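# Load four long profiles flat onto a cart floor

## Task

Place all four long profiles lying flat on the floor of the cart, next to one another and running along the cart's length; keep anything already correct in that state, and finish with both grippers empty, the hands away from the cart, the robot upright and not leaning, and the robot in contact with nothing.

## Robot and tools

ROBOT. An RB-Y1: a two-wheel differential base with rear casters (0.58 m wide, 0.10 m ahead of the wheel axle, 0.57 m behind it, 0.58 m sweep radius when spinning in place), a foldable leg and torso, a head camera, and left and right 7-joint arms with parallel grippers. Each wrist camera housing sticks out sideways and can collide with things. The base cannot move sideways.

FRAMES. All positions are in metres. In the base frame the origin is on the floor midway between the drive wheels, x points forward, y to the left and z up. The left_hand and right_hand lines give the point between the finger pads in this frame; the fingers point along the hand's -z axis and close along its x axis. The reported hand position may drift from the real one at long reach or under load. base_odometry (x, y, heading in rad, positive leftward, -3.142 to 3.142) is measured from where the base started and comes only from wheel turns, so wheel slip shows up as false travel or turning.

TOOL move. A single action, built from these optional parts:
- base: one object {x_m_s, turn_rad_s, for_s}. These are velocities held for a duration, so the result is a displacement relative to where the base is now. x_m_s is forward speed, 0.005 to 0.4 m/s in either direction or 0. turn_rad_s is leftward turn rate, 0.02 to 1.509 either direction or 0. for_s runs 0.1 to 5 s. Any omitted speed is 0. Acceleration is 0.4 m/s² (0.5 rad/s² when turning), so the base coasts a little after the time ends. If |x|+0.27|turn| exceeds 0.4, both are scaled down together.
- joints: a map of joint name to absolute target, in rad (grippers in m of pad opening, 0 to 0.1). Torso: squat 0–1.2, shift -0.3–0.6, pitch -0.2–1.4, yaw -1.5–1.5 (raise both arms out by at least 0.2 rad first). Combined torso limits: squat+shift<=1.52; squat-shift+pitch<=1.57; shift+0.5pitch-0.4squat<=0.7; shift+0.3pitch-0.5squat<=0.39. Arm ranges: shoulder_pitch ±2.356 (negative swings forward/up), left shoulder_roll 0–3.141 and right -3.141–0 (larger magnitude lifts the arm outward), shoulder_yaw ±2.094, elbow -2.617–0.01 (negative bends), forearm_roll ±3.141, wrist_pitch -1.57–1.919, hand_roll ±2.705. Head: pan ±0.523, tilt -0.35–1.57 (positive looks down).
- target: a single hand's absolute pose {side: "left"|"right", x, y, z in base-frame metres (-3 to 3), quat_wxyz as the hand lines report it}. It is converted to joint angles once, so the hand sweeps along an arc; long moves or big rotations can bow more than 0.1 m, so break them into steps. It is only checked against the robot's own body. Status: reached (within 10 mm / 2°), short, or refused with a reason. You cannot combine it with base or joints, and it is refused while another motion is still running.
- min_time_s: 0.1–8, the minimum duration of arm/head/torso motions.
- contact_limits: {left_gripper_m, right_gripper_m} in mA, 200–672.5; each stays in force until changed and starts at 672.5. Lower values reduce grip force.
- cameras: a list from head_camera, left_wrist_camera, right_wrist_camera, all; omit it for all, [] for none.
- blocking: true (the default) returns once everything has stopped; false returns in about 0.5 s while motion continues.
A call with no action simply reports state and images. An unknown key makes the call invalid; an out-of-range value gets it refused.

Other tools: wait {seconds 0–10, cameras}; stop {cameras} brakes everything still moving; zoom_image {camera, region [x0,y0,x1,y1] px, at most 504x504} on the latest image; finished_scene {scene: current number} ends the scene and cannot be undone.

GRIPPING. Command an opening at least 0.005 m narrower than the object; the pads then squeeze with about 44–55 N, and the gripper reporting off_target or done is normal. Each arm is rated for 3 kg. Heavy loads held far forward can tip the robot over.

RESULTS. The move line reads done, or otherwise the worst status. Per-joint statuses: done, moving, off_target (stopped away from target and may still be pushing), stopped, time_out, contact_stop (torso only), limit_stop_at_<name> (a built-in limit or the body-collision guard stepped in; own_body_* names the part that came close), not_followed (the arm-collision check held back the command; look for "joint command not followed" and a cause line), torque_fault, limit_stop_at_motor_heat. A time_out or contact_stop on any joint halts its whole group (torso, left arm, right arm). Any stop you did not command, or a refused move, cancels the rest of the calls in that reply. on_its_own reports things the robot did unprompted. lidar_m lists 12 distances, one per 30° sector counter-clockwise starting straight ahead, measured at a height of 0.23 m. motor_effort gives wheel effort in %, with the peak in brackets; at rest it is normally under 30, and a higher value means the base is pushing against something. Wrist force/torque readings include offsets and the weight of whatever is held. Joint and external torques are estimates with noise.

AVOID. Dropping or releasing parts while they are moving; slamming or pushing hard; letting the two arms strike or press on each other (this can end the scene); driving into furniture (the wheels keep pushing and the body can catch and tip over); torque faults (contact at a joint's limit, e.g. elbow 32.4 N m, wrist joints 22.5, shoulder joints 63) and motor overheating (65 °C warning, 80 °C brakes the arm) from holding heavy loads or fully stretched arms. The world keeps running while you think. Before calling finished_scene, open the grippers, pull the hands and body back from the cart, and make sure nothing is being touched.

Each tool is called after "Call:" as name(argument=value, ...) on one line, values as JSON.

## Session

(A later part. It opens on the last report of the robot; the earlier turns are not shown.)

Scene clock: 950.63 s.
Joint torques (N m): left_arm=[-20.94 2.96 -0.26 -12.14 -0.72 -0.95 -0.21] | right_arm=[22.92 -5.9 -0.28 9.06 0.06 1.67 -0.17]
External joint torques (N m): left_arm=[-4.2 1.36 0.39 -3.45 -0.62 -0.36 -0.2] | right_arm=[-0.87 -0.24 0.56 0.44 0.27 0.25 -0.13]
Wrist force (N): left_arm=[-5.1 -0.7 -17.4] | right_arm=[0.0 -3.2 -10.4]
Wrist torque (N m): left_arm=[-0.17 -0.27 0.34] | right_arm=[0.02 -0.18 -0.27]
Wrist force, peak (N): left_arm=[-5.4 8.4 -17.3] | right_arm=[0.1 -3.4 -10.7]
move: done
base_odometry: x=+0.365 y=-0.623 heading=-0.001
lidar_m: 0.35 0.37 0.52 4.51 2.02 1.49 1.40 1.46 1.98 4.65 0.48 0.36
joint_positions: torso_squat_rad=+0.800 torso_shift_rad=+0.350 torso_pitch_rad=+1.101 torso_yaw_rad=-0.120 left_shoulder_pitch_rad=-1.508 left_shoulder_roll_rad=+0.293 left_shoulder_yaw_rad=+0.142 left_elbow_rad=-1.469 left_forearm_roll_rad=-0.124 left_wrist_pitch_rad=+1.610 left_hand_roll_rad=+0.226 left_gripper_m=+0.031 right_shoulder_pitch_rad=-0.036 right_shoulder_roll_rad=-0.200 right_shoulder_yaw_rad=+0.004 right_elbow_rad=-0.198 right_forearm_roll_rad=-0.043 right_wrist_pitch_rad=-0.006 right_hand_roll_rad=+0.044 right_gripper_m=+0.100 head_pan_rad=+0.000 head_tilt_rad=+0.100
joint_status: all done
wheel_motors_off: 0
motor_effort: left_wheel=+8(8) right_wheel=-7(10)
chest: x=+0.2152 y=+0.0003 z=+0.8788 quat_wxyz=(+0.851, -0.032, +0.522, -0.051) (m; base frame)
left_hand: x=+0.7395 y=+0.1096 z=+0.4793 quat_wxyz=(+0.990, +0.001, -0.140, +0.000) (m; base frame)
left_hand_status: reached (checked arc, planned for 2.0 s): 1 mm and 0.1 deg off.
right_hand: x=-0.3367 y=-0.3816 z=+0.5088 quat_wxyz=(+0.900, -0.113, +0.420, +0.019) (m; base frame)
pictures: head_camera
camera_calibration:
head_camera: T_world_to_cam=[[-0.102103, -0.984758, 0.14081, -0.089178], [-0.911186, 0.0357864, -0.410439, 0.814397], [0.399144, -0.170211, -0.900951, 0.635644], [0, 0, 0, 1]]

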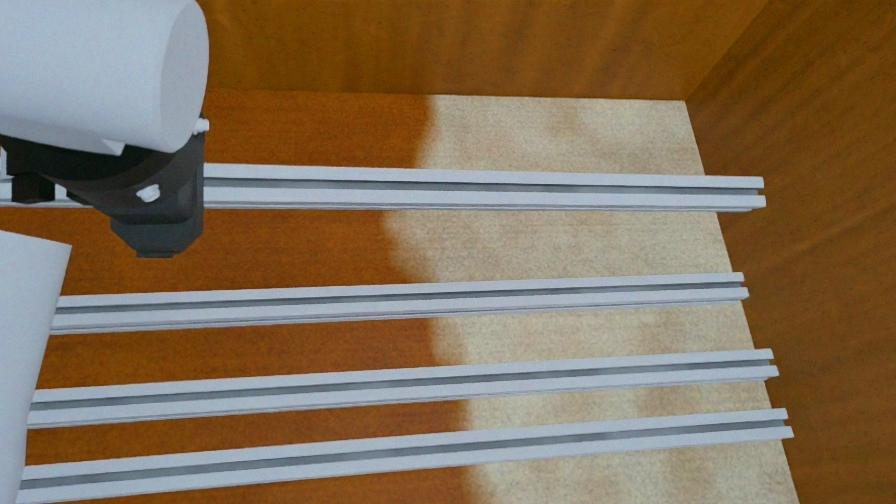

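Call:
move(target={"side":"left","x":0.765,"y":0.11,"z":0.40,"quat_wxyz":[0.995,0,-0.1,0]}, min_time_s=2, cameras=["head_camera"])

Call:
move(target={"side":"left","x":0.765,"y":0.11,"z":0.34,"quat_wxyz":[0.99,0,-0.141,0]}, min_time_s=2, cameras=["head_camera"])

Scene clock: 959.07 s.
Joint torques (N m): left_arm=[-23.91 2.67 0.4 -10.44 -0.03 -0.87 0.41] | right_arm=[22.08 -5.83 -0.85 8.93 -0.04 1.39 -0.26]
External joint torques (N m): left_arm=[-4.88 0.28 0.83 -2.02 0.03 -0.43 0.42] | right_arm=[-1.72 -0.16 0 0.32 0.16 -0.03 -0.22]
Wrist force (N): left_arm=[-3.9 -0.2 -17.5] | right_arm=[0.1 -3.1 -10.4]
Wrist torque (N m): left_arm=[-0.28 -0.27 0.33] | right_arm=[0.01 -0.18 -0.28]
Wrist force, peak (N): left_arm=[-6.0 -0.5 -18.2] | right_arm=[0.0 -3.3 -10.9]
move: done
base_odometry: x=+0.365 y=-0.623 heading=-0.001
lidar_m: 0.35 0.37 0.52 4.51 2.02 1.47 1.40 1.46 1.98 4.66 0.49 0.36
joint_positions: torso_squat_rad=+0.800 torso_shift_rad=+0.350 torso_pitch_rad=+1.101 torso_yaw_rad=-0.120 left_shoulder_pitch_rad=-1.690 left_shoulder_roll_rad=+0.346 left_shoulder_yaw_rad=+0.167 left_elbow_rad=-0.870 left_forearm_roll_rad=-0.090 left_wrist_pitch_rad=+1.277 left_hand_roll_rad=+0.240 left_gripper_m=+0.031 right_shoulder_pitch_rad=-0.036 right_shoulder_roll_rad=-0.200 right_shoulder_yaw_rad=+0.004 right_elbow_rad=-0.198 right_forearm_roll_rad=-0.043 right_wrist_pitch_rad=-0.006 right_hand_roll_rad=+0.044 right_gripper_m=+0.100 head_pan_rad=+0.000 head_tilt_rad=+0.100
joint_status: all done
wheel_motors_off: 0
motor_effort: left_wheel=+7(8) right_wheel=-8(9)
chest: x=+0.2152 y=+0.0003 z=+0.8788 quat_wxyz=(+0.851, -0.032, +0.522, -0.051) (m; base frame)
left_hand: x=+0.7639 y=+0.1101 z=+0.3994 quat_wxyz=(+0.995, +0.000, -0.100, +0.000) (m; base frame)
left_hand_status: reached (checked arc, planned for 2.0 s): 1 mm and 0.0 deg off.
right_hand: x=-0.3367 y=-0.3816 z=+0.5088 quat_wxyz=(+0.900, -0.113, +0.420, +0.019) (m; base frame)
pictures: head_camera
camera_calibration:
head_camera: T_world_to_cam=[[-0.102111, -0.984755, 0.140824, -0.089189], [-0.911185, 0.0357883, -0.41044, 0.814397], [0.399142, -0.170227, -0.900948, 0.635642], [0, 0, 0, 1]]

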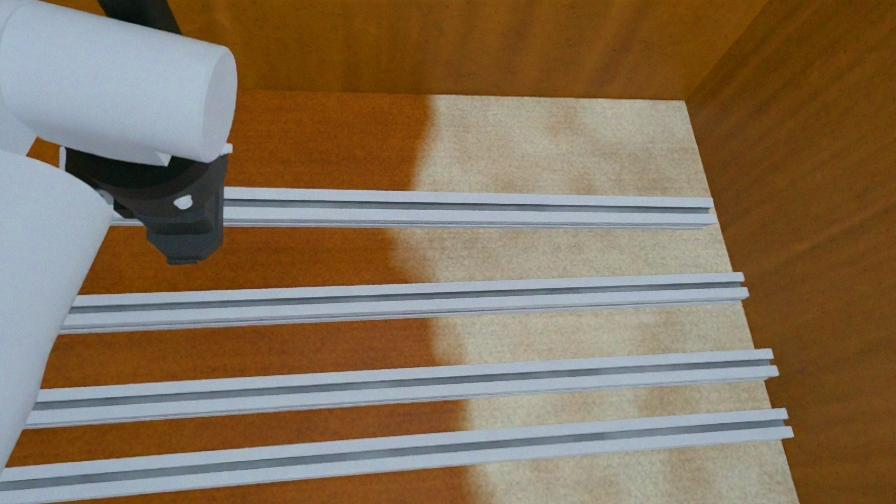

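Scene clock: 961.40 s.
Joint torques (N m): left_arm=[-24.13 6.64 -2.26 -9.63 -1.75 -1.03 0.26] | right_arm=[22.1 -6.03 -0.84 8.89 -0.12 1.52 -0.33]
External joint torques (N m): left_arm=[-5.33 4.37 -1.99 -2.04 -1.65 -0.45 0.28] | right_arm=[-1.7 -0.37 0 0.27 0.08 0.11 -0.29]
Wrist force (N): left_arm=[-5.1 -3.4 -16.8] | right_arm=[0.1 -3.3 -10.5]
Wrist torque (N m): left_arm=[-0.59 -0.30 0.65] | right_arm=[0.04 -0.18 -0.27]
Wrist force, peak (N): left_arm=[-6.0 -3.8 -18.4] | right_arm=[-0.1 -3.3 -10.9]
move: done
base_odometry: x=+0.365 y=-0.623 heading=-0.001
lidar_m: 0.35 0.37 0.51 4.50 2.03 1.48 1.39 1.47 1.98 4.65 0.50 0.36
joint_positions: torso_squat_rad=+0.800 torso_shift_rad=+0.350 torso_pitch_rad=+1.101 torso_yaw_rad=-0.120 left_shoulder_pitch_rad=-1.735 left_shoulder_roll_rad=+0.358 left_shoulder_yaw_rad=+0.142 left_elbow_rad=-0.517 left_forearm_roll_rad=-0.115 left_wrist_pitch_rad=+0.890 left_hand_roll_rad=+0.301 left_gripper_m=+0.031 right_shoulder_pitch_rad=-0.036 right_shoulder_roll_rad=-0.200 right_shoulder_yaw_rad=+0.004 right_elbow_rad=-0.198 right_forearm_roll_rad=-0.043 right_wrist_pitch_rad=-0.006 right_hand_roll_rad=+0.044 right_gripper_m=+0.100 head_pan_rad=+0.000 head_tilt_rad=+0.100
joint_status: all done
wheel_motors_off: 0
motor_effort: left_wheel=+6(7) right_wheel=-6(9)
chest: x=+0.2152 y=+0.0003 z=+0.8788 quat_wxyz=(+0.851, -0.032, +0.522, -0.051) (m; base frame)
left_hand: x=+0.7634 y=+0.1096 z=+0.3396 quat_wxyz=(+0.990, -0.001, -0.142, +0.000) (m; base frame)
left_hand_status: reached (checked arc, planned for 2.0 s): 2 mm and 0.2 deg off.
right_hand: x=-0.3367 y=-0.3816 z=+0.5088 quat_wxyz=(+0.900, -0.113, +0.420, +0.019) (m; base frame)
pictures: head_camera
camera_calibration:
head_camera: T_world_to_cam=[[-0.102164, -0.984741, 0.140883, -0.0892361], [-0.911181, 0.035811, -0.410448, 0.814401], [0.39914, -0.170302, -0.900935, 0.635635], [0, 0, 0, 1]]

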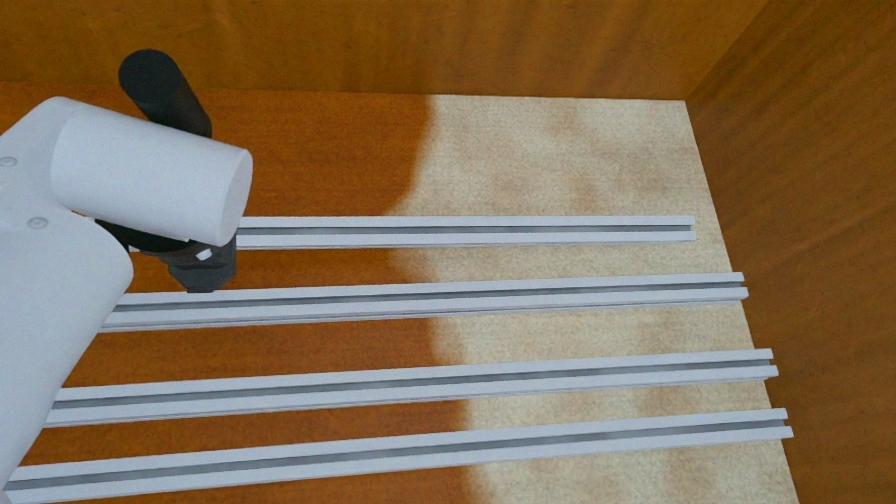

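Call:
move(target={"side":"left","x":0.765,"y":0.095,"z":0.345,"quat_wxyz":[0.99,0,-0.141,0]}, min_time_s=1.5, cameras=[])

Call:
move(joints={"head_pan_rad":0.52,"head_tilt_rad":0.05}, cameras=["head_camera","left_wrist_camera"])

Scene clock: 967.07 s.
Joint torques (N m): left_arm=[-25.48 0.76 -2.06 -9.53 -1.17 -0.88 0.59] | right_arm=[22.63 -5.46 -0.4 9.13 -0.09 1.47 -0.31]
External joint torques (N m): left_arm=[-6.3 -1.06 -1.73 -1.97 -1.06 -0.31 0.6] | right_arm=[-1.17 0.2 0.45 0.52 0.11 0.05 -0.27]
Wrist force (N): left_arm=[-5.2 -0.2 -17.5] | right_arm=[0.0 -3.4 -10.8]
Wrist torque (N m): left_arm=[-0.27 -0.32 0.27] | right_arm=[0.05 -0.20 -0.27]
Wrist force, peak (N): left_arm=[-6.1 -3.6 -18.4] | right_arm=[0.0 -3.4 -10.8]
move: done
base_odometry: x=+0.365 y=-0.623 heading=-0.001
lidar_m: 0.35 0.37 0.52 4.50 2.01 1.48 1.40 1.46 1.99 4.65 0.49 0.36
joint_positions: torso_squat_rad=+0.800 torso_shift_rad=+0.350 torso_pitch_rad=+1.101 torso_yaw_rad=-0.120 left_shoulder_pitch_rad=-1.766 left_shoulder_roll_rad=+0.338 left_shoulder_yaw_rad=+0.129 left_elbow_rad=-0.485 left_forearm_roll_rad=-0.138 left_wrist_pitch_rad=+0.892 left_hand_roll_rad=+0.337 left_gripper_m=+0.031 right_shoulder_pitch_rad=-0.036 right_shoulder_roll_rad=-0.200 right_shoulder_yaw_rad=+0.004 right_elbow_rad=-0.198 right_forearm_roll_rad=-0.043 right_wrist_pitch_rad=-0.006 right_hand_roll_rad=+0.044 right_gripper_m=+0.100 head_pan_rad=+0.000 head_tilt_rad=+0.100
joint_status: all done
wheel_motors_off: 0
motor_effort: left_wheel=+6(7) right_wheel=-4(7)
chest: x=+0.2152 y=+0.0003 z=+0.8788 quat_wxyz=(+0.851, -0.032, +0.522, -0.051) (m; base frame)
left_hand: x=+0.7641 y=+0.0958 z=+0.3442 quat_wxyz=(+0.990, +0.000, -0.141, +0.000) (m; base frame)
left_hand_status: reached (checked arc, planned for 1.5 s): 1 mm and 0.1 deg off.
right_hand: x=-0.3367 y=-0.3816 z=+0.5088 quat_wxyz=(+0.900, -0.113, +0.420, +0.019) (m; base frame)
pictures: none

Scene clock: 968.07 s.
Joint torques (N m): left_arm=[-25.36 0.72 -1.66 -9.64 -0.92 -0.82 0.57] | right_arm=[22.42 -6.34 -0.77 8.99 -0.03 1.59 -0.49]
External joint torques (N m): left_arm=[-6.18 -1.09 -1.34 -2.07 -0.81 -0.26 0.58] | right_arm=[-1.38 -0.67 0.08 0.38 0.17 0.17 -0.44]
Wrist force (N): left_arm=[-5.5 -0.1 -17.5] | right_arm=[-0.1 -3.3 -10.4]
Wrist torque (N m): left_arm=[-0.28 -0.36 0.25] | right_arm=[0.03 -0.19 -0.27]
Wrist force, peak (N): left_arm=[-5.4 -0.2 -17.9] | right_arm=[0.3 -3.4 -10.8]
move: done
base_odometry: x=+0.365 y=-0.623 heading=-0.001
lidar_m: 0.35 0.36 0.53 4.50 2.02 1.48 1.40 1.46 2.00 4.66 0.50 0.37
joint_positions: torso_squat_rad=+0.800 torso_shift_rad=+0.350 torso_pitch_rad=+1.101 torso_yaw_rad=-0.120 left_shoulder_pitch_rad=-1.766 left_shoulder_roll_rad=+0.338 left_shoulder_yaw_rad=+0.129 left_elbow_rad=-0.485 left_forearm_roll_rad=-0.138 left_wrist_pitch_rad=+0.892 left_hand_roll_rad=+0.337 left_gripper_m=+0.031 right_shoulder_pitch_rad=-0.036 right_shoulder_roll_rad=-0.200 right_shoulder_yaw_rad=+0.004 right_elbow_rad=-0.198 right_forearm_roll_rad=-0.043 right_wrist_pitch_rad=-0.006 right_hand_roll_rad=+0.044 right_gripper_m=+0.100 head_pan_rad=+0.520 head_tilt_rad=+0.050
joint_status: all done
wheel_motors_off: 0
motor_effort: left_wheel=+6(6) right_wheel=-5(8)
chest: x=+0.2152 y=+0.0003 z=+0.8788 quat_wxyz=(+0.851, -0.032, +0.522, -0.051) (m; base frame)
left_hand: x=+0.7641 y=+0.0958 z=+0.3442 quat_wxyz=(+0.990, +0.000, -0.141, +0.000) (m; base frame)
right_hand: x=-0.3367 y=-0.3816 z=+0.5088 quat_wxyz=(+0.900, -0.113, +0.420, +0.019) (m; base frame)
pictures: head_camera, left_wrist_camera
camera_calibration:
head_camera: T_world_to_cam=[[0.128012, -0.939443, -0.317898, 0.253809], [-0.896932, 0.0271244, -0.441336, 0.837976], [0.423233, 0.341629, -0.839144, 0.568321], [0, 0, 0, 1]]
left_wrist_camera: T_world_to_cam=[[0.949766, 0.0202059, 0.312309, -0.835782], [-0.13187, -0.879163, 0.457911, 0.059317], [0.283823, -0.476092, -0.832334, 0.194007], [0, 0, 0, 1]]

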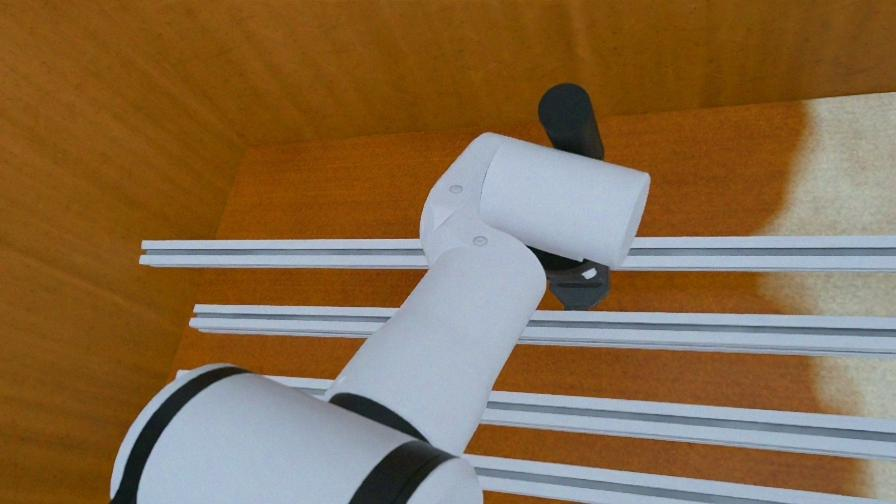

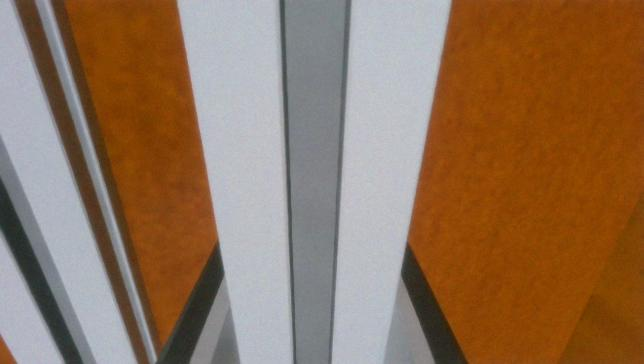

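Call:
move(target={"side":"left","x":0.765,"y":0.065,"z":0.355,"quat_wxyz":[0.9895,-0.0322,-0.141,0.0046]}, min_time_s=2, cameras=["head_camera"])

Call:
move(joints={"head_pan_rad":-0.3,"head_tilt_rad":0.1}, cameras=["head_camera"])

Scene clock: 981.00 s.
Joint torques (N m): left_arm=[-25.61 0.28 0.01 -10.85 -0.23 -1.03 -0.15] | right_arm=[21.96 -5.52 -0.05 9.1 -0.1 1.53 -0.29]
External joint torques (N m): left_arm=[-6.09 -0.9 0.45 -3.15 -0.2 -0.43 -0.15] | right_arm=[-1.84 0.14 0.8 0.49 0.1 0.11 -0.25]
Wrist force (N): left_arm=[-5.0 0.8 -17.4] | right_arm=[-0.2 -3.2 -10.5]
Wrist torque (N m): left_arm=[-0.34 -0.31 0.25] | right_arm=[0.02 -0.20 -0.28]
Wrist force, peak (N): left_arm=[-5.4 0.6 -17.9] | right_arm=[0.1 -3.2 -10.9]
move: done
base_odometry: x=+0.365 y=-0.623 heading=-0.001
lidar_m: 0.35 0.36 0.51 4.50 2.02 1.48 1.41 1.47 1.97 4.65 0.49 0.36
joint_positions: torso_squat_rad=+0.800 torso_shift_rad=+0.350 torso_pitch_rad=+1.101 torso_yaw_rad=-0.120 left_shoulder_pitch_rad=-1.779 left_shoulder_roll_rad=+0.306 left_shoulder_yaw_rad=+0.144 left_elbow_rad=-0.505 left_forearm_roll_rad=-0.109 left_wrist_pitch_rad=+0.908 left_hand_roll_rad=+0.333 left_gripper_m=+0.031 right_shoulder_pitch_rad=-0.036 right_shoulder_roll_rad=-0.200 right_shoulder_yaw_rad=+0.004 right_elbow_rad=-0.198 right_forearm_roll_rad=-0.043 right_wrist_pitch_rad=-0.006 right_hand_roll_rad=+0.044 right_gripper_m=+0.100 head_pan_rad=+0.520 head_tilt_rad=+0.050
joint_status: all done
wheel_motors_off: 0
motor_effort: left_wheel=+5(6) right_wheel=-4(7)
chest: x=+0.2152 y=+0.0003 z=+0.8788 quat_wxyz=(+0.851, -0.032, +0.522, -0.051) (m; base frame)
left_hand: x=+0.7644 y=+0.0659 z=+0.3536 quat_wxyz=(+0.990, -0.031, -0.139, +0.004) (m; base frame)
left_hand_status: reached (checked arc, planned for 2.0 s): 2 mm and 0.3 deg off.
right_hand: x=-0.3367 y=-0.3816 z=+0.5088 quat_wxyz=(+0.900, -0.113, +0.420, +0.019) (m; base frame)
pictures: head_camera
camera_calibration:
head_camera: T_world_to_cam=[[0.128012, -0.939443, -0.317898, 0.253809], [-0.896932, 0.0271246, -0.441336, 0.837976], [0.423233, 0.341629, -0.839144, 0.56832], [0, 0, 0, 1]]

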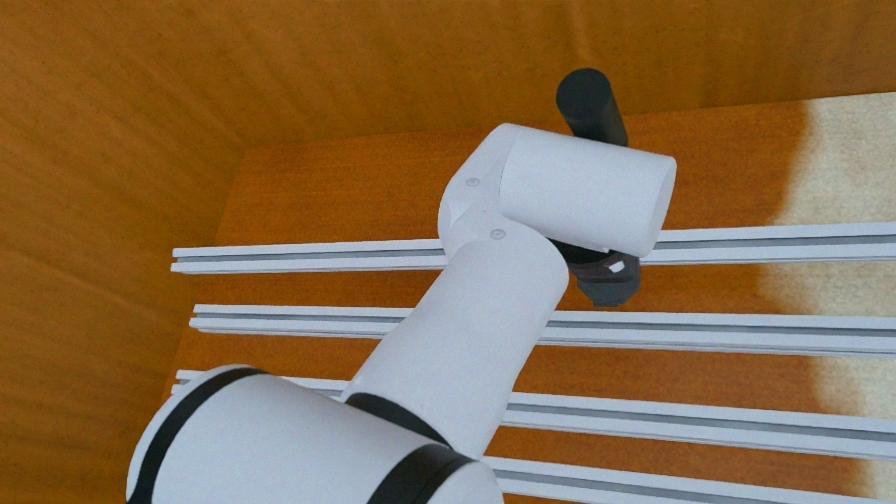

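Scene clock: 982.20 s.
Joint torques (N m): left_arm=[-25.67 0.35 0.73 -10.92 0 -0.89 -0.18] | right_arm=[22.47 -5.56 -0.48 9.08 -0.06 1.56 -0.28]
External joint torques (N m): left_arm=[-6.15 -0.83 1.18 -3.22 0.03 -0.29 -0.16] | right_arm=[-1.32 0.1 0.37 0.46 0.14 0.14 -0.24]
Wrist force (N): left_arm=[-5.1 0.8 -17.7] | right_arm=[0.0 -3.2 -10.8]
Wrist torque (N m): left_arm=[-0.29 -0.33 0.30] | right_arm=[0.04 -0.17 -0.29]
Wrist force, peak (N): left_arm=[-5.3 1.0 -18.1] | right_arm=[0.1 -3.5 -10.7]
move: done
base_odometry: x=+0.365 y=-0.623 heading=-0.001
lidar_m: 0.35 0.37 0.52 4.50 2.03 1.48 1.40 1.46 1.99 4.66 0.49 0.37
joint_positions: torso_squat_rad=+0.800 torso_shift_rad=+0.350 torso_pitch_rad=+1.101 torso_yaw_rad=-0.120 left_shoulder_pitch_rad=-1.779 left_shoulder_roll_rad=+0.306 left_shoulder_yaw_rad=+0.144 left_elbow_rad=-0.505 left_forearm_roll_rad=-0.109 left_wrist_pitch_rad=+0.908 left_hand_roll_rad=+0.333 left_gripper_m=+0.031 right_shoulder_pitch_rad=-0.036 right_shoulder_roll_rad=-0.200 right_shoulder_yaw_rad=+0.004 right_elbow_rad=-0.198 right_forearm_roll_rad=-0.043 right_wrist_pitch_rad=-0.006 right_hand_roll_rad=+0.044 right_gripper_m=+0.100 head_pan_rad=-0.300 head_tilt_rad=+0.100
joint_status: all done
wheel_motors_off: 0
motor_effort: left_wheel=+6(6) right_wheel=-6(7)
chest: x=+0.2152 y=+0.0003 z=+0.8788 quat_wxyz=(+0.851, -0.032, +0.522, -0.051) (m; base frame)
left_hand: x=+0.7644 y=+0.0659 z=+0.3536 quat_wxyz=(+0.990, -0.031, -0.139, +0.004) (m; base frame)
right_hand: x=-0.3367 y=-0.3816 z=+0.5088 quat_wxyz=(+0.900, -0.113, +0.420, +0.019) (m; base frame)
pictures: head_camera
camera_calibration:
head_camera: T_world_to_cam=[[-0.230561, -0.88999, 0.393396, -0.2771], [-0.905334, 0.0480125, -0.421978, 0.823022], [0.356668, -0.453446, -0.816807, 0.572243], [0, 0, 0, 1]]

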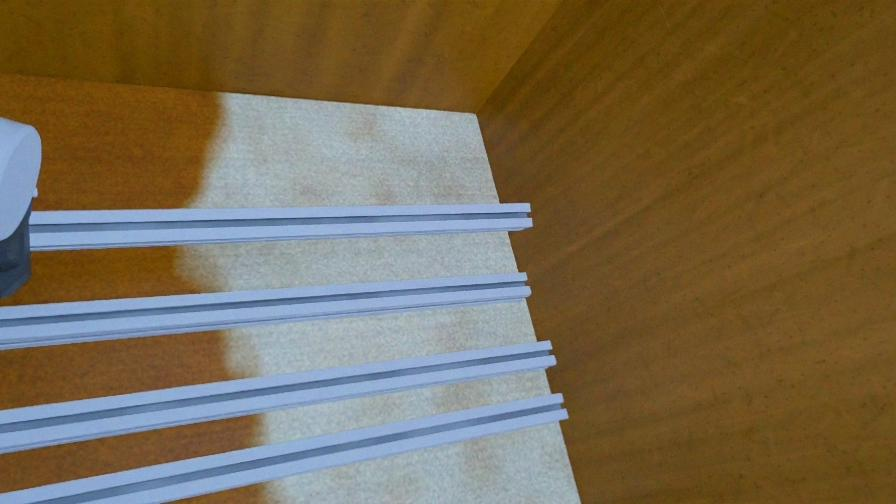

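Call:
move(target={"side":"left","x":0.765,"y":0.069,"z":0.325,"quat_wxyz":[0.9919,-0.032,-0.122,0.004]}, min_time_s=1.5, cameras=[])

Call:
move(target={"side":"left","x":0.765,"y":0.069,"z":0.313,"quat_wxyz":[0.9919,-0.032,-0.122,0.004]}, min_time_s=1.5, cameras=["head_camera"])

Scene clock: 989.13 s.
Joint torques (N m): left_arm=[-25.79 2.89 0.01 -9.14 0.43 -1.44 -0.18] | right_arm=[22.48 -5.41 -0.34 8.92 -0.1 1.26 -0.16]
External joint torques (N m): left_arm=[-6.64 1.47 0.28 -2.26 0.42 -0.69 -0.16] | right_arm=[-1.32 0.26 0.51 0.31 0.1 -0.16 -0.12]
Wrist force (N): left_arm=[-6.3 1.5 -16.9] | right_arm=[-0.2 -3.4 -10.5]
Wrist torque (N m): left_arm=[-0.32 -0.32 0.29] | right_arm=[0.04 -0.21 -0.27]
Wrist force, peak (N): left_arm=[-6.1 0.9 -17.7] | right_arm=[0.1 -3.3 -10.8]
move: short
base_odometry: x=+0.365 y=-0.623 heading=-0.001
lidar_m: 0.35 0.37 0.52 4.50 2.02 1.48 1.40 1.45 2.00 4.65 0.50 0.36
joint_positions: torso_squat_rad=+0.800 torso_shift_rad=+0.350 torso_pitch_rad=+1.101 torso_yaw_rad=-0.120 left_shoulder_pitch_rad=-1.816 left_shoulder_roll_rad=+0.328 left_shoulder_yaw_rad=+0.156 left_elbow_rad=-0.266 left_forearm_roll_rad=-0.091 left_wrist_pitch_rad=+0.619 left_hand_roll_rad=+0.319 left_gripper_m=+0.031 right_shoulder_pitch_rad=-0.036 right_shoulder_roll_rad=-0.200 right_shoulder_yaw_rad=+0.004 right_elbow_rad=-0.198 right_forearm_roll_rad=-0.043 right_wrist_pitch_rad=-0.006 right_hand_roll_rad=+0.044 right_gripper_m=+0.100 head_pan_rad=-0.300 head_tilt_rad=+0.100
joint_status: all done
wheel_motors_off: 0
motor_effort: left_wheel=+6(6) right_wheel=-5(8)
chest: x=+0.2152 y=+0.0003 z=+0.8788 quat_wxyz=(+0.851, -0.032, +0.522, -0.051) (m; base frame)
left_hand: x=+0.7629 y=+0.0695 z=+0.3250 quat_wxyz=(+0.983, -0.052, -0.178, +0.003) (m; base frame)
left_hand_status: short (checked arc, as near as the solve gets, planned for 1.5 s): 2 mm and 6.9 deg off. The place is met; only the turn is off.
right_hand: x=-0.3367 y=-0.3816 z=+0.5088 quat_wxyz=(+0.900, -0.113, +0.420, +0.019) (m; base frame)
pictures: none

Scene clock: 990.97 s.
Joint torques (N m): left_arm=[-21.85 -0.2 -1.06 -8.77 0.66 -2.17 0.36] | right_arm=[21.8 -5.74 -0.82 8.72 -0.15 1.59 -0.43]
External joint torques (N m): left_arm=[-3.4 -1.6 -0.81 -2.02 0.65 -1.28 0.38] | right_arm=[-1.99 -0.08 0.03 0.11 0.05 0.17 -0.39]
Wrist force (N): left_arm=[-6.3 1.5 -14.7] | right_arm=[0.1 -3.3 -10.6]
Wrist torque (N m): left_arm=[0.26 -0.32 -0.23] | right_arm=[0.03 -0.17 -0.28]
Wrist force, peak (N): left_arm=[-6.7 1.3 -17.1] | right_arm=[0.0 -3.5 -10.8]
move: short
base_odometry: x=+0.365 y=-0.623 heading=-0.001
lidar_m: 0.34 0.36 0.52 4.50 2.02 1.48 1.41 1.46 1.97 4.64 0.50 0.36
joint_positions: torso_squat_rad=+0.800 torso_shift_rad=+0.350 torso_pitch_rad=+1.101 torso_yaw_rad=-0.120 left_shoulder_pitch_rad=-1.768 left_shoulder_roll_rad=+0.327 left_shoulder_yaw_rad=+0.155 left_elbow_rad=-0.266 left_forearm_roll_rad=-0.084 left_wrist_pitch_rad=+0.491 left_hand_roll_rad=+0.314 left_gripper_m=+0.031 right_shoulder_pitch_rad=-0.036 right_shoulder_roll_rad=-0.200 right_shoulder_yaw_rad=+0.004 right_elbow_rad=-0.198 right_forearm_roll_rad=-0.043 right_wrist_pitch_rad=-0.006 right_hand_roll_rad=+0.044 right_gripper_m=+0.100 head_pan_rad=-0.300 head_tilt_rad=+0.100
joint_status: all done
wheel_motors_off: 0
motor_effort: left_wheel=+6(6) right_wheel=-5(7)
chest: x=+0.2152 y=+0.0003 z=+0.8788 quat_wxyz=(+0.851, -0.032, +0.522, -0.051) (m; base frame)
left_hand: x=+0.7629 y=+0.0700 z=+0.3138 quat_wxyz=(+0.974, -0.065, -0.215, +0.003) (m; base frame)
left_hand_status: short (checked arc, as near as the solve gets, planned for 1.5 s): 2 mm and 11.5 deg off. The place is met; only the turn is off.
right_hand: x=-0.3367 y=-0.3816 z=+0.5088 quat_wxyz=(+0.900, -0.113, +0.420, +0.019) (m; base frame)
pictures: head_camera
camera_calibration:
head_camera: T_world_to_cam=[[-0.230561, -0.88999, 0.393395, -0.2771], [-0.905334, 0.0480125, -0.421978, 0.823022], [0.356668, -0.453446, -0.816808, 0.572243], [0, 0, 0, 1]]

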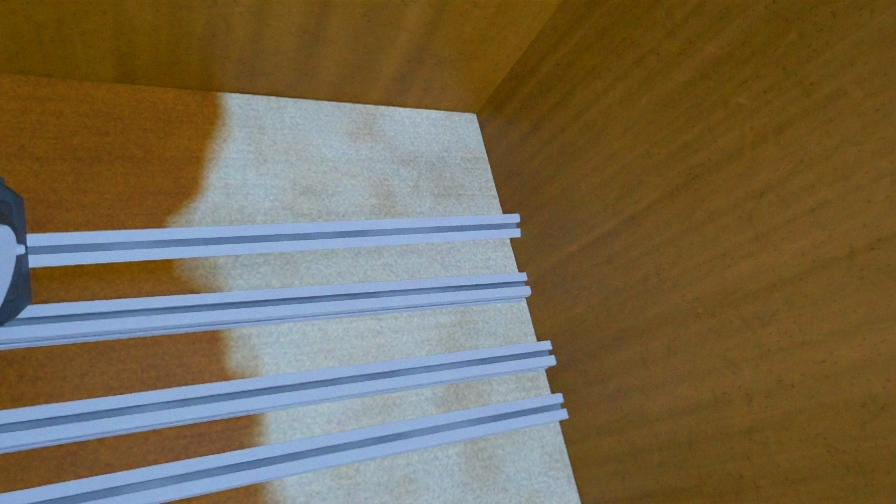

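Call:
move(target={"side":"left","x":0.765,"y":0.07,"z":0.335,"quat_wxyz":[0.9919,-0.032,-0.122,0.004]}, min_time_s=1.5, cameras=[])

Call:
move(base={"x_m_s":0.04,"for_s":0.6}, cameras=[])

Call:
move(target={"side":"left","x":0.738,"y":0.07,"z":0.313,"quat_wxyz":[0.9956,-0.032,-0.08,0.004]}, min_time_s=1.5, cameras=["head_camera"])

Scene clock: 999.53 s.
Joint torques (N m): left_arm=[-25.39 3.22 -2.31 -9.54 -0.51 -1.11 0.47] | right_arm=[22.37 -5.24 -0.89 8.76 -0.1 1.59 -0.34]
External joint torques (N m): left_arm=[-5.76 1.73 -2.04 -2.57 -0.5 -0.45 0.48] | right_arm=[-1.42 0.42 -0.04 0.14 0.1 0.17 -0.3]
Wrist force (N): left_arm=[-5.7 1.2 -16.9] | right_arm=[0.1 -3.2 -10.6]
Wrist torque (N m): left_arm=[-0.29 -0.34 0.29] | right_arm=[0.04 -0.18 -0.27]
Wrist force, peak (N): left_arm=[-8.2 1.4 -17.4] | right_arm=[0.4 -3.7 -10.7]
move: short
base_odometry: x=+0.365 y=-0.623 heading=-0.001
lidar_m: 0.35 0.36 0.52 4.50 2.02 1.48 1.40 1.45 1.98 4.65 0.50 0.37
joint_positions: torso_squat_rad=+0.800 torso_shift_rad=+0.350 torso_pitch_rad=+1.101 torso_yaw_rad=-0.120 left_shoulder_pitch_rad=-1.850 left_shoulder_roll_rad=+0.332 left_shoulder_yaw_rad=+0.153 left_elbow_rad=-0.266 left_forearm_roll_rad=-0.089 left_wrist_pitch_rad=+0.708 left_hand_roll_rad=+0.320 left_gripper_m=+0.031 right_shoulder_pitch_rad=-0.036 right_shoulder_roll_rad=-0.200 right_shoulder_yaw_rad=+0.004 right_elbow_rad=-0.198 right_forearm_roll_rad=-0.043 right_wrist_pitch_rad=-0.006 right_hand_roll_rad=+0.044 right_gripper_m=+0.100 head_pan_rad=-0.300 head_tilt_rad=+0.100
joint_status: all done
wheel_motors_off: 0
motor_effort: left_wheel=+5(6) right_wheel=-3(7)
chest: x=+0.2152 y=+0.0003 z=+0.8788 quat_wxyz=(+0.851, -0.032, +0.522, -0.051) (m; base frame)
left_hand: x=+0.7630 y=+0.0703 z=+0.3348 quat_wxyz=(+0.987, -0.043, -0.153, +0.004) (m; base frame)
left_hand_status: short (checked arc, as near as the solve gets, planned for 1.5 s): 2 mm and 3.8 deg off. The place is met; only the turn is off.
right_hand: x=-0.3367 y=-0.3816 z=+0.5088 quat_wxyz=(+0.900, -0.113, +0.420, +0.019) (m; base frame)
pictures: none

Scene clock: 1000.83 s.
Joint torques (N m): left_arm=[-25.39 2.38 -1.16 -9.89 -0.36 -1.16 0.48] | right_arm=[22.65 -5.52 -0.94 8.95 -0.12 1.55 -0.48]
External joint torques (N m): left_arm=[-5.76 0.89 -0.89 -2.91 -0.36 -0.5 0.5] | right_arm=[-1.15 0.15 -0.09 0.34 0.08 0.13 -0.44]
Wrist force (N): left_arm=[-5.6 0.9 -16.4] | right_arm=[0.0 -3.2 -10.6]
Wrist torque (N m): left_arm=[-0.45 -0.37 0.24] | right_arm=[0.04 -0.16 -0.27]
Wrist force, peak (N): left_arm=[-6.7 1.1 -18.4] | right_arm=[-0.2 -3.4 -10.8]
move: done
base_odometry: x=+0.389 y=-0.623 heading=-0.001
lidar_m: 0.32 0.35 0.48 2.04 2.06 1.51 1.42 1.48 2.03 4.56 0.46 0.34
base_status: done (sent for 0.6 of 0.6 s)
joint_positions: torso_squat_rad=+0.800 torso_shift_rad=+0.350 torso_pitch_rad=+1.101 torso_yaw_rad=-0.120 left_shoulder_pitch_rad=-1.850 left_shoulder_roll_rad=+0.333 left_shoulder_yaw_rad=+0.153 left_elbow_rad=-0.266 left_forearm_roll_rad=-0.089 left_wrist_pitch_rad=+0.708 left_hand_roll_rad=+0.320 left_gripper_m=+0.031 right_shoulder_pitch_rad=-0.036 right_shoulder_roll_rad=-0.200 right_shoulder_yaw_rad=+0.004 right_elbow_rad=-0.198 right_forearm_roll_rad=-0.043 right_wrist_pitch_rad=-0.006 right_hand_roll_rad=+0.044 right_gripper_m=+0.100 head_pan_rad=-0.300 head_tilt_rad=+0.100
wheel_motors_off: 0
motor_effort: left_wheel=+1(28) right_wheel=-3(26)
chest: x=+0.2152 y=+0.0003 z=+0.8788 quat_wxyz=(+0.851, -0.032, +0.522, -0.051) (m; base frame)
left_hand: x=+0.7631 y=+0.0704 z=+0.3348 quat_wxyz=(+0.987, -0.043, -0.153, +0.004) (m; base frame)
right_hand: x=-0.3367 y=-0.3816 z=+0.5088 quat_wxyz=(+0.900, -0.113, +0.420, +0.019) (m; base frame)
pictures: none

Scene clock: 1002.67 s.
Joint torques (N m): left_arm=[-21.97 0.05 0.05 -9.2 0.28 -1.44 -0.18] | right_arm=[22.88 -5.15 -0.34 9 -0.12 1.34 -0.41]
External joint torques (N m): left_arm=[-3.18 -1.24 0.32 -2.56 0.25 -0.86 -0.17] | right_arm=[-0.92 0.51 0.51 0.39 0.08 -0.08 -0.37]
Wrist force (N): left_arm=[-4.9 1.4 -17.2] | right_arm=[0.0 -3.2 -10.5]
Wrist torque (N m): left_arm=[-0.37 -0.31 0.28] | right_arm=[0.03 -0.18 -0.29]
Wrist force, peak (N): left_arm=[-5.4 1.1 -17.8] | right_arm=[0.0 -3.1 -10.8]
move: short
base_odometry: x=+0.389 y=-0.623 heading=-0.001
lidar_m: 0.33 0.35 0.48 2.04 2.06 1.50 1.42 1.48 2.03 4.57 0.45 0.35
joint_positions: torso_squat_rad=+0.800 torso_shift_rad=+0.350 torso_pitch_rad=+1.101 torso_yaw_rad=-0.120 left_shoulder_pitch_rad=-1.805 left_shoulder_roll_rad=+0.323 left_shoulder_yaw_rad=+0.165 left_elbow_rad=-0.266 left_forearm_roll_rad=-0.070 left_wrist_pitch_rad=+0.706 left_hand_roll_rad=+0.302 left_gripper_m=+0.031 right_shoulder_pitch_rad=-0.036 right_shoulder_roll_rad=-0.200 right_shoulder_yaw_rad=+0.004 right_elbow_rad=-0.198 right_forearm_roll_rad=-0.043 right_wrist_pitch_rad=-0.006 right_hand_roll_rad=+0.044 right_gripper_m=+0.100 head_pan_rad=-0.300 head_tilt_rad=+0.100
joint_status: all done
wheel_motors_off: 0
motor_effort: left_wheel=+2(2) right_wheel=-5(6)
chest: x=+0.2152 y=+0.0003 z=+0.8788 quat_wxyz=(+0.851, -0.032, +0.522, -0.051) (m; base frame)
left_hand: x=+0.7364 y=+0.0708 z=+0.3132 quat_wxyz=(+0.991, -0.048, -0.129, +0.004) (m; base frame)
left_hand_status: short (checked arc, as near as the solve gets, planned for 1.5 s): 2 mm and 5.9 deg off. The place is met; only the turn is off.
right_hand: x=-0.3367 y=-0.3816 z=+0.5088 quat_wxyz=(+0.900, -0.113, +0.420, +0.019) (m; base frame)
pictures: head_camera
camera_calibration:
head_camera: T_world_to_cam=[[-0.23056, -0.889989, 0.393398, -0.277103], [-0.905348, 0.0480285, -0.421945, 0.822994], [0.356632, -0.453445, -0.816824, 0.572255], [0, 0, 0, 1]]

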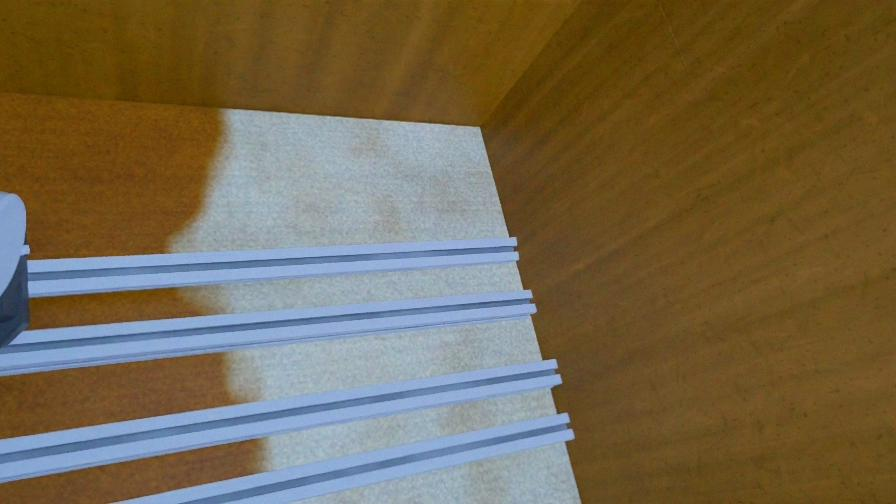

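Good: spacing ~0.073. Lower.

Call:
move(target={"side":"left","x":0.738,"y":0.072,"z":0.307,"quat_wxyz":[0.9919,-0.036,-0.12,0.004]}, min_time_s=1.5, cameras=[])

Call:
move(target={"side":"left","x":0.738,"y":0.072,"z":0.303,"quat_wxyz":[0.9919,-0.036,-0.12,0.004]}, min_time_s=1.5, cameras=["head_camera"])

Call:
move(joints={"head_pan_rad":0.52,"head_tilt_rad":0.05}, cameras=["head_camera"])

Scene clock: 1010.17 s.
Joint torques (N m): left_arm=[-13.57 2.21 -1.99 -7.05 -1.51 -3.12 0.38] | right_arm=[23.04 -5.64 -0.36 8.8 0.02 1.36 -0.28]
External joint torques (N m): left_arm=[4.98 0.97 -1.73 -0.43 -1.51 -2.48 0.39] | right_arm=[-0.73 0.03 0.48 0.2 0.22 -0.06 -0.24]
Wrist force (N): left_arm=[-10.0 -1.4 22.6] | right_arm=[0.0 -3.2 -10.5]
Wrist torque (N m): left_arm=[-0.22 0.65 0.47] | right_arm=[0.02 -0.19 -0.28]
Wrist force, peak (N): left_arm=[-9.4 -1.2 23.4] | right_arm=[-0.2 -3.5 -10.7]
move: short
base_odometry: x=+0.389 y=-0.623 heading=-0.001
lidar_m: 0.32 0.34 0.47 2.02 2.06 1.52 1.43 1.48 2.01 4.55 0.46 0.34
joint_positions: torso_squat_rad=+0.800 torso_shift_rad=+0.350 torso_pitch_rad=+1.099 torso_yaw_rad=-0.120 left_shoulder_pitch_rad=-1.786 left_shoulder_roll_rad=+0.320 left_shoulder_yaw_rad=+0.152 left_elbow_rad=-0.267 left_forearm_roll_rad=-0.087 left_wrist_pitch_rad=+0.655 left_hand_roll_rad=+0.324 left_gripper_m=+0.031 right_shoulder_pitch_rad=-0.036 right_shoulder_roll_rad=-0.200 right_shoulder_yaw_rad=+0.004 right_elbow_rad=-0.198 right_forearm_roll_rad=-0.043 right_wrist_pitch_rad=-0.006 right_hand_roll_rad=+0.044 right_gripper_m=+0.100 head_pan_rad=-0.300 head_tilt_rad=+0.100
joint_status: all done
wheel_motors_off: 0
motor_effort: left_wheel=+1(2) right_wheel=-3(6)
chest: x=+0.2148 y=+0.0003 z=+0.8792 quat_wxyz=(+0.851, -0.032, +0.521, -0.051) (m; base frame)
left_hand: x=+0.7377 y=+0.0719 z=+0.3092 quat_wxyz=(+0.988, -0.046, -0.147, +0.004) (m; base frame)
left_hand_status: short (checked arc, as near as the solve gets, planned for 1.5 s): 2 mm and 3.3 deg off. The place is met; only the turn is off.
right_hand: x=-0.3367 y=-0.3816 z=+0.5085 quat_wxyz=(+0.900, -0.113, +0.420, +0.019) (m; base frame)
pictures: none

Scene clock: 1012.00 s.
Joint torques (N m): left_arm=[-6.7 2.91 -1.67 -4.73 -0.78 -7.16 -0.24] | right_arm=[22.38 -5.59 -0.11 9.17 0.11 1.43 -0.37]
External joint torques (N m): left_arm=[11.68 1.65 -1.41 1.87 -0.78 -6.46 -0.22] | right_arm=[-1.35 0.07 0.73 0.58 0.31 0.01 -0.33]
Wrist force (N): left_arm=[-17.4 0.0 85.4] | right_arm=[0.0 -3.3 -10.7]
Wrist torque (N m): left_arm=[0.35 2.28 0.38] | right_arm=[0.05 -0.19 -0.29]
Wrist force, peak (N): left_arm=[-16.8 -0.1 86.4] | right_arm=[0.1 -3.3 -10.9]
move: short
base_odometry: x=+0.389 y=-0.623 heading=-0.001
lidar_m: 0.33 0.35 0.48 2.04 2.06 1.50 1.42 1.47 2.03 4.56 0.46 0.34
joint_positions: torso_squat_rad=+0.800 torso_shift_rad=+0.349 torso_pitch_rad=+1.097 torso_yaw_rad=-0.120 left_shoulder_pitch_rad=-1.771 left_shoulder_roll_rad=+0.318 left_shoulder_yaw_rad=+0.152 left_elbow_rad=-0.267 left_forearm_roll_rad=-0.085 left_wrist_pitch_rad=+0.610 left_hand_roll_rad=+0.323 left_gripper_m=+0.031 right_shoulder_pitch_rad=-0.036 right_shoulder_roll_rad=-0.200 right_shoulder_yaw_rad=+0.004 right_elbow_rad=-0.198 right_forearm_roll_rad=-0.043 right_wrist_pitch_rad=-0.006 right_hand_roll_rad=+0.044 right_gripper_m=+0.100 head_pan_rad=-0.300 head_tilt_rad=+0.100
joint_status: all done
wheel_motors_off: 0
motor_effort: left_wheel=+10(11) right_wheel=+0(6)
chest: x=+0.2139 y=+0.0003 z=+0.8799 quat_wxyz=(+0.852, -0.032, +0.520, -0.051) (m; base frame)
left_hand: x=+0.7389 y=+0.0716 z=+0.3074 quat_wxyz=(+0.986, -0.051, -0.162, +0.004) (m; base frame)
left_hand_status: short (checked arc, as near as the solve gets, planned for 1.5 s): 4 mm and 5.1 deg off. The place is met; only the turn is off.
right_hand: x=-0.3366 y=-0.3816 z=+0.5077 quat_wxyz=(+0.901, -0.113, +0.419, +0.019) (m; base frame)
pictures: head_camera
camera_calibration:
head_camera: T_world_to_cam=[[-0.231889, -0.890189, 0.392163, -0.276516], [-0.903749, 0.0480342, -0.425359, 0.824935], [0.359812, -0.453053, -0.815646, 0.571939], [0, 0, 0, 1]]

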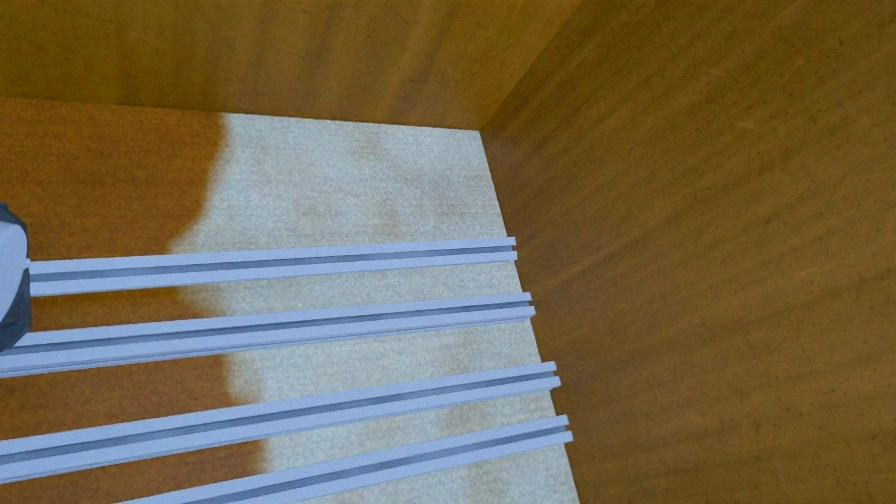

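Scene clock: 1013.20 s.
Joint torques (N m): left_arm=[-6.21 3.19 -1.24 -4.7 -0.96 -7 -0.24] | right_arm=[21.99 -5.74 -0.31 8.87 -0.08 1.69 -0.31]
External joint torques (N m): left_arm=[12.16 1.94 -0.98 1.9 -0.97 -6.3 -0.23] | right_arm=[-1.74 -0.07 0.54 0.28 0.12 0.28 -0.27]
Wrist force (N): left_arm=[-16.6 -0.3 85.6] | right_arm=[-0.2 -3.2 -10.4]
Wrist torque (N m): left_arm=[0.38 2.25 0.35] | right_arm=[0.02 -0.21 -0.27]
Wrist force, peak (N): left_arm=[-16.5 -0.1 86.2] | right_arm=[0.0 -3.4 -10.9]
move: done
base_odometry: x=+0.389 y=-0.623 heading=-0.001
lidar_m: 0.32 0.35 0.48 2.03 2.07 1.51 1.43 1.48 2.02 4.55 0.47 0.34
joint_positions: torso_squat_rad=+0.800 torso_shift_rad=+0.349 torso_pitch_rad=+1.097 torso_yaw_rad=-0.120 left_shoulder_pitch_rad=-1.771 left_shoulder_roll_rad=+0.318 left_shoulder_yaw_rad=+0.152 left_elbow_rad=-0.267 left_forearm_roll_rad=-0.085 left_wrist_pitch_rad=+0.610 left_hand_roll_rad=+0.323 left_gripper_m=+0.031 right_shoulder_pitch_rad=-0.036 right_shoulder_roll_rad=-0.200 right_shoulder_yaw_rad=+0.004 right_elbow_rad=-0.198 right_forearm_roll_rad=-0.043 right_wrist_pitch_rad=-0.006 right_hand_roll_rad=+0.044 right_gripper_m=+0.100 head_pan_rad=+0.520 head_tilt_rad=+0.050
joint_status: all done
wheel_motors_off: 0
motor_effort: left_wheel=+11(11) right_wheel=-1(3)
chest: x=+0.2139 y=+0.0003 z=+0.8799 quat_wxyz=(+0.852, -0.032, +0.520, -0.051) (m; base frame)
left_hand: x=+0.7389 y=+0.0716 z=+0.3074 quat_wxyz=(+0.986, -0.051, -0.162, +0.004) (m; base frame)
right_hand: x=-0.3366 y=-0.3816 z=+0.5077 quat_wxyz=(+0.901, -0.113, +0.419, +0.019) (m; base frame)
pictures: head_camera
camera_calibration:
head_camera: T_world_to_cam=[[0.129368, -0.93929, -0.317801, 0.253936], [-0.895265, 0.0271577, -0.444705, 0.839892], [0.426338, 0.342047, -0.837401, 0.567653], [0, 0, 0, 1]]

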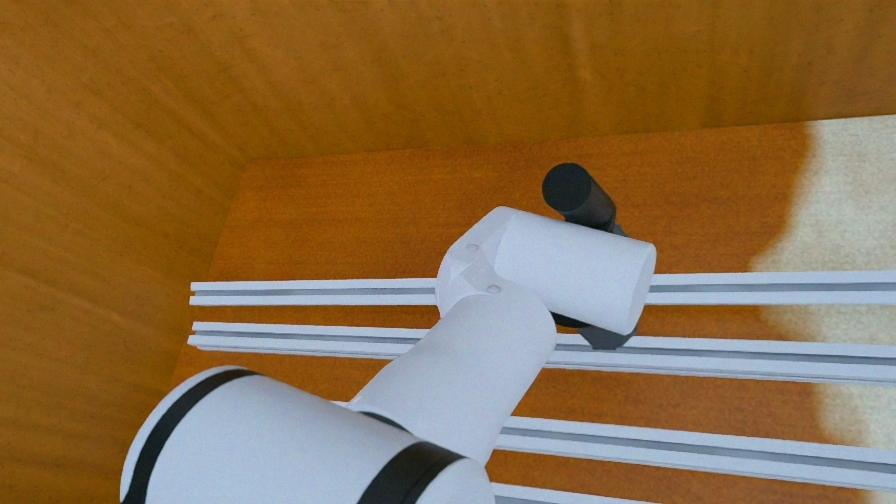

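Call:
move(target={"side":"left","x":0.738,"y":0.072,"z":0.307,"quat_wxyz":[0.991,-0.045,-0.13,0.004]}, min_time_s=1, cameras=[])

Call:
move(joints={"left_gripper_m":0.055}, cameras=["head_camera"])

Scene clock: 1018.03 s.
Joint torques (N m): left_arm=[-10.23 2.42 0.31 -2.98 0.13 -1.55 -0.27] | right_arm=[22.88 -6.41 -0.72 8.78 -0.04 1.53 -0.35]
External joint torques (N m): left_arm=[8.22 1.11 0.56 3.63 0.11 -0.88 -0.25] | right_arm=[-0.86 -0.74 0.13 0.18 0.16 0.12 -0.31]
Wrist force (N): left_arm=[-5.1 0.3 38.6] | right_arm=[-0.2 -3.4 -10.6]
Wrist torque (N m): left_arm=[0.06 0.80 0.31] | right_arm=[0.06 -0.21 -0.27]
Wrist force, peak (N): left_arm=[-16.6 -0.4 86.3] | right_arm=[0.0 -3.4 -10.9]
move: short
base_odometry: x=+0.389 y=-0.623 heading=-0.001
lidar_m: 0.31 0.35 0.47 2.03 2.07 1.49 1.43 1.48 2.03 4.56 0.47 0.34
joint_positions: torso_squat_rad=+0.800 torso_shift_rad=+0.349 torso_pitch_rad=+1.098 torso_yaw_rad=-0.120 left_shoulder_pitch_rad=-1.777 left_shoulder_roll_rad=+0.321 left_shoulder_yaw_rad=+0.159 left_elbow_rad=-0.268 left_forearm_roll_rad=-0.069 left_wrist_pitch_rad=+0.630 left_hand_roll_rad=+0.304 left_gripper_m=+0.031 right_shoulder_pitch_rad=-0.036 right_shoulder_roll_rad=-0.200 right_shoulder_yaw_rad=+0.004 right_elbow_rad=-0.198 right_forearm_roll_rad=-0.043 right_wrist_pitch_rad=-0.006 right_hand_roll_rad=+0.044 right_gripper_m=+0.100 head_pan_rad=+0.520 head_tilt_rad=+0.050
joint_status: all done
wheel_motors_off: 0
motor_effort: left_wheel=+11(12) right_wheel=+1(4)
chest: x=+0.2142 y=+0.0003 z=+0.8797 quat_wxyz=(+0.852, -0.032, +0.521, -0.051) (m; base frame)
left_hand: x=+0.7384 y=+0.0715 z=+0.3083 quat_wxyz=(+0.987, -0.053, -0.154, +0.004) (m; base frame)
left_hand_status: short (checked arc, as near as the solve gets, planned for 1.0 s): 1 mm and 2.9 deg off. The place is met; only the turn is off.
right_hand: x=-0.3365 y=-0.3816 z=+0.5079 quat_wxyz=(+0.901, -0.113, +0.419, +0.019) (m; base frame)
pictures: none

Scene clock: 1018.77 s.
Joint torques (N m): left_arm=[3.89 -3.61 0.86 6.23 0.71 4.89 -0.05] | right_arm=[22.69 -5.43 -0.73 8.74 0.08 1.38 -0.18]
External joint torques (N m): left_arm=[22.42 -4.95 1.12 12.88 0.69 5.57 -0.03] | right_arm=[-1.06 0.24 0.12 0.14 0.28 -0.03 -0.14]
Wrist force (N): left_arm=[21.4 -0.8 24.4] | right_arm=[-0.1 -3.2 -10.2]
Wrist torque (N m): left_arm=[-0.05 -0.02 0.11] | right_arm=[0.03 -0.19 -0.29]
Wrist force, peak (N): left_arm=[-3.6 0.1 40.1] | right_arm=[-0.2 -3.4 -10.8]
move: done
base_odometry: x=+0.389 y=-0.623 heading=-0.001
lidar_m: 0.32 0.34 0.47 2.03 2.06 1.50 1.42 1.48 2.01 4.55 0.46 0.34
joint_positions: torso_squat_rad=+0.800 torso_shift_rad=+0.349 torso_pitch_rad=+1.098 torso_yaw_rad=-0.120 left_shoulder_pitch_rad=-1.780 left_shoulder_roll_rad=+0.323 left_shoulder_yaw_rad=+0.159 left_elbow_rad=-0.270 left_forearm_roll_rad=-0.070 left_wrist_pitch_rad=+0.628 left_hand_roll_rad=+0.304 left_gripper_m=+0.055 right_shoulder_pitch_rad=-0.036 right_shoulder_roll_rad=-0.200 right_shoulder_yaw_rad=+0.004 right_elbow_rad=-0.198 right_forearm_roll_rad=-0.043 right_wrist_pitch_rad=-0.006 right_hand_roll_rad=+0.044 right_gripper_m=+0.100 head_pan_rad=+0.520 head_tilt_rad=+0.050
joint_status: all done
wheel_motors_off: 0
motor_effort: left_wheel=+4(12) right_wheel=-2(5)
chest: x=+0.2143 y=+0.0003 z=+0.8796 quat_wxyz=(+0.852, -0.032, +0.521, -0.051) (m; base frame)
left_hand: x=+0.7419 y=+0.0714 z=+0.3104 quat_wxyz=(+0.986, -0.054, -0.157, +0.004) (m; base frame)
right_hand: x=-0.3365 y=-0.3816 z=+0.5080 quat_wxyz=(+0.901, -0.113, +0.419, +0.019) (m; base frame)
pictures: head_camera
camera_calibration:
head_camera: T_world_to_cam=[[0.128966, -0.939335, -0.317833, 0.253874], [-0.895742, 0.0271635, -0.443744, 0.839402], [0.425458, 0.341924, -0.837898, 0.56778], [0, 0, 0, 1]]

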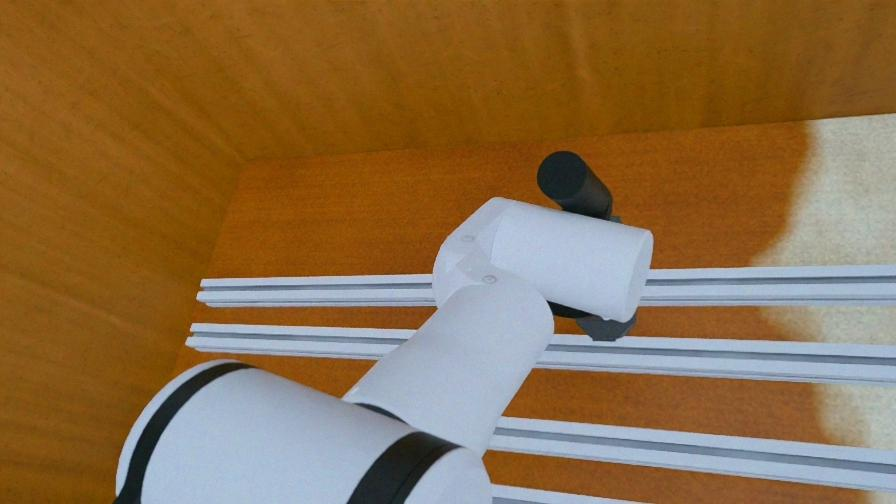

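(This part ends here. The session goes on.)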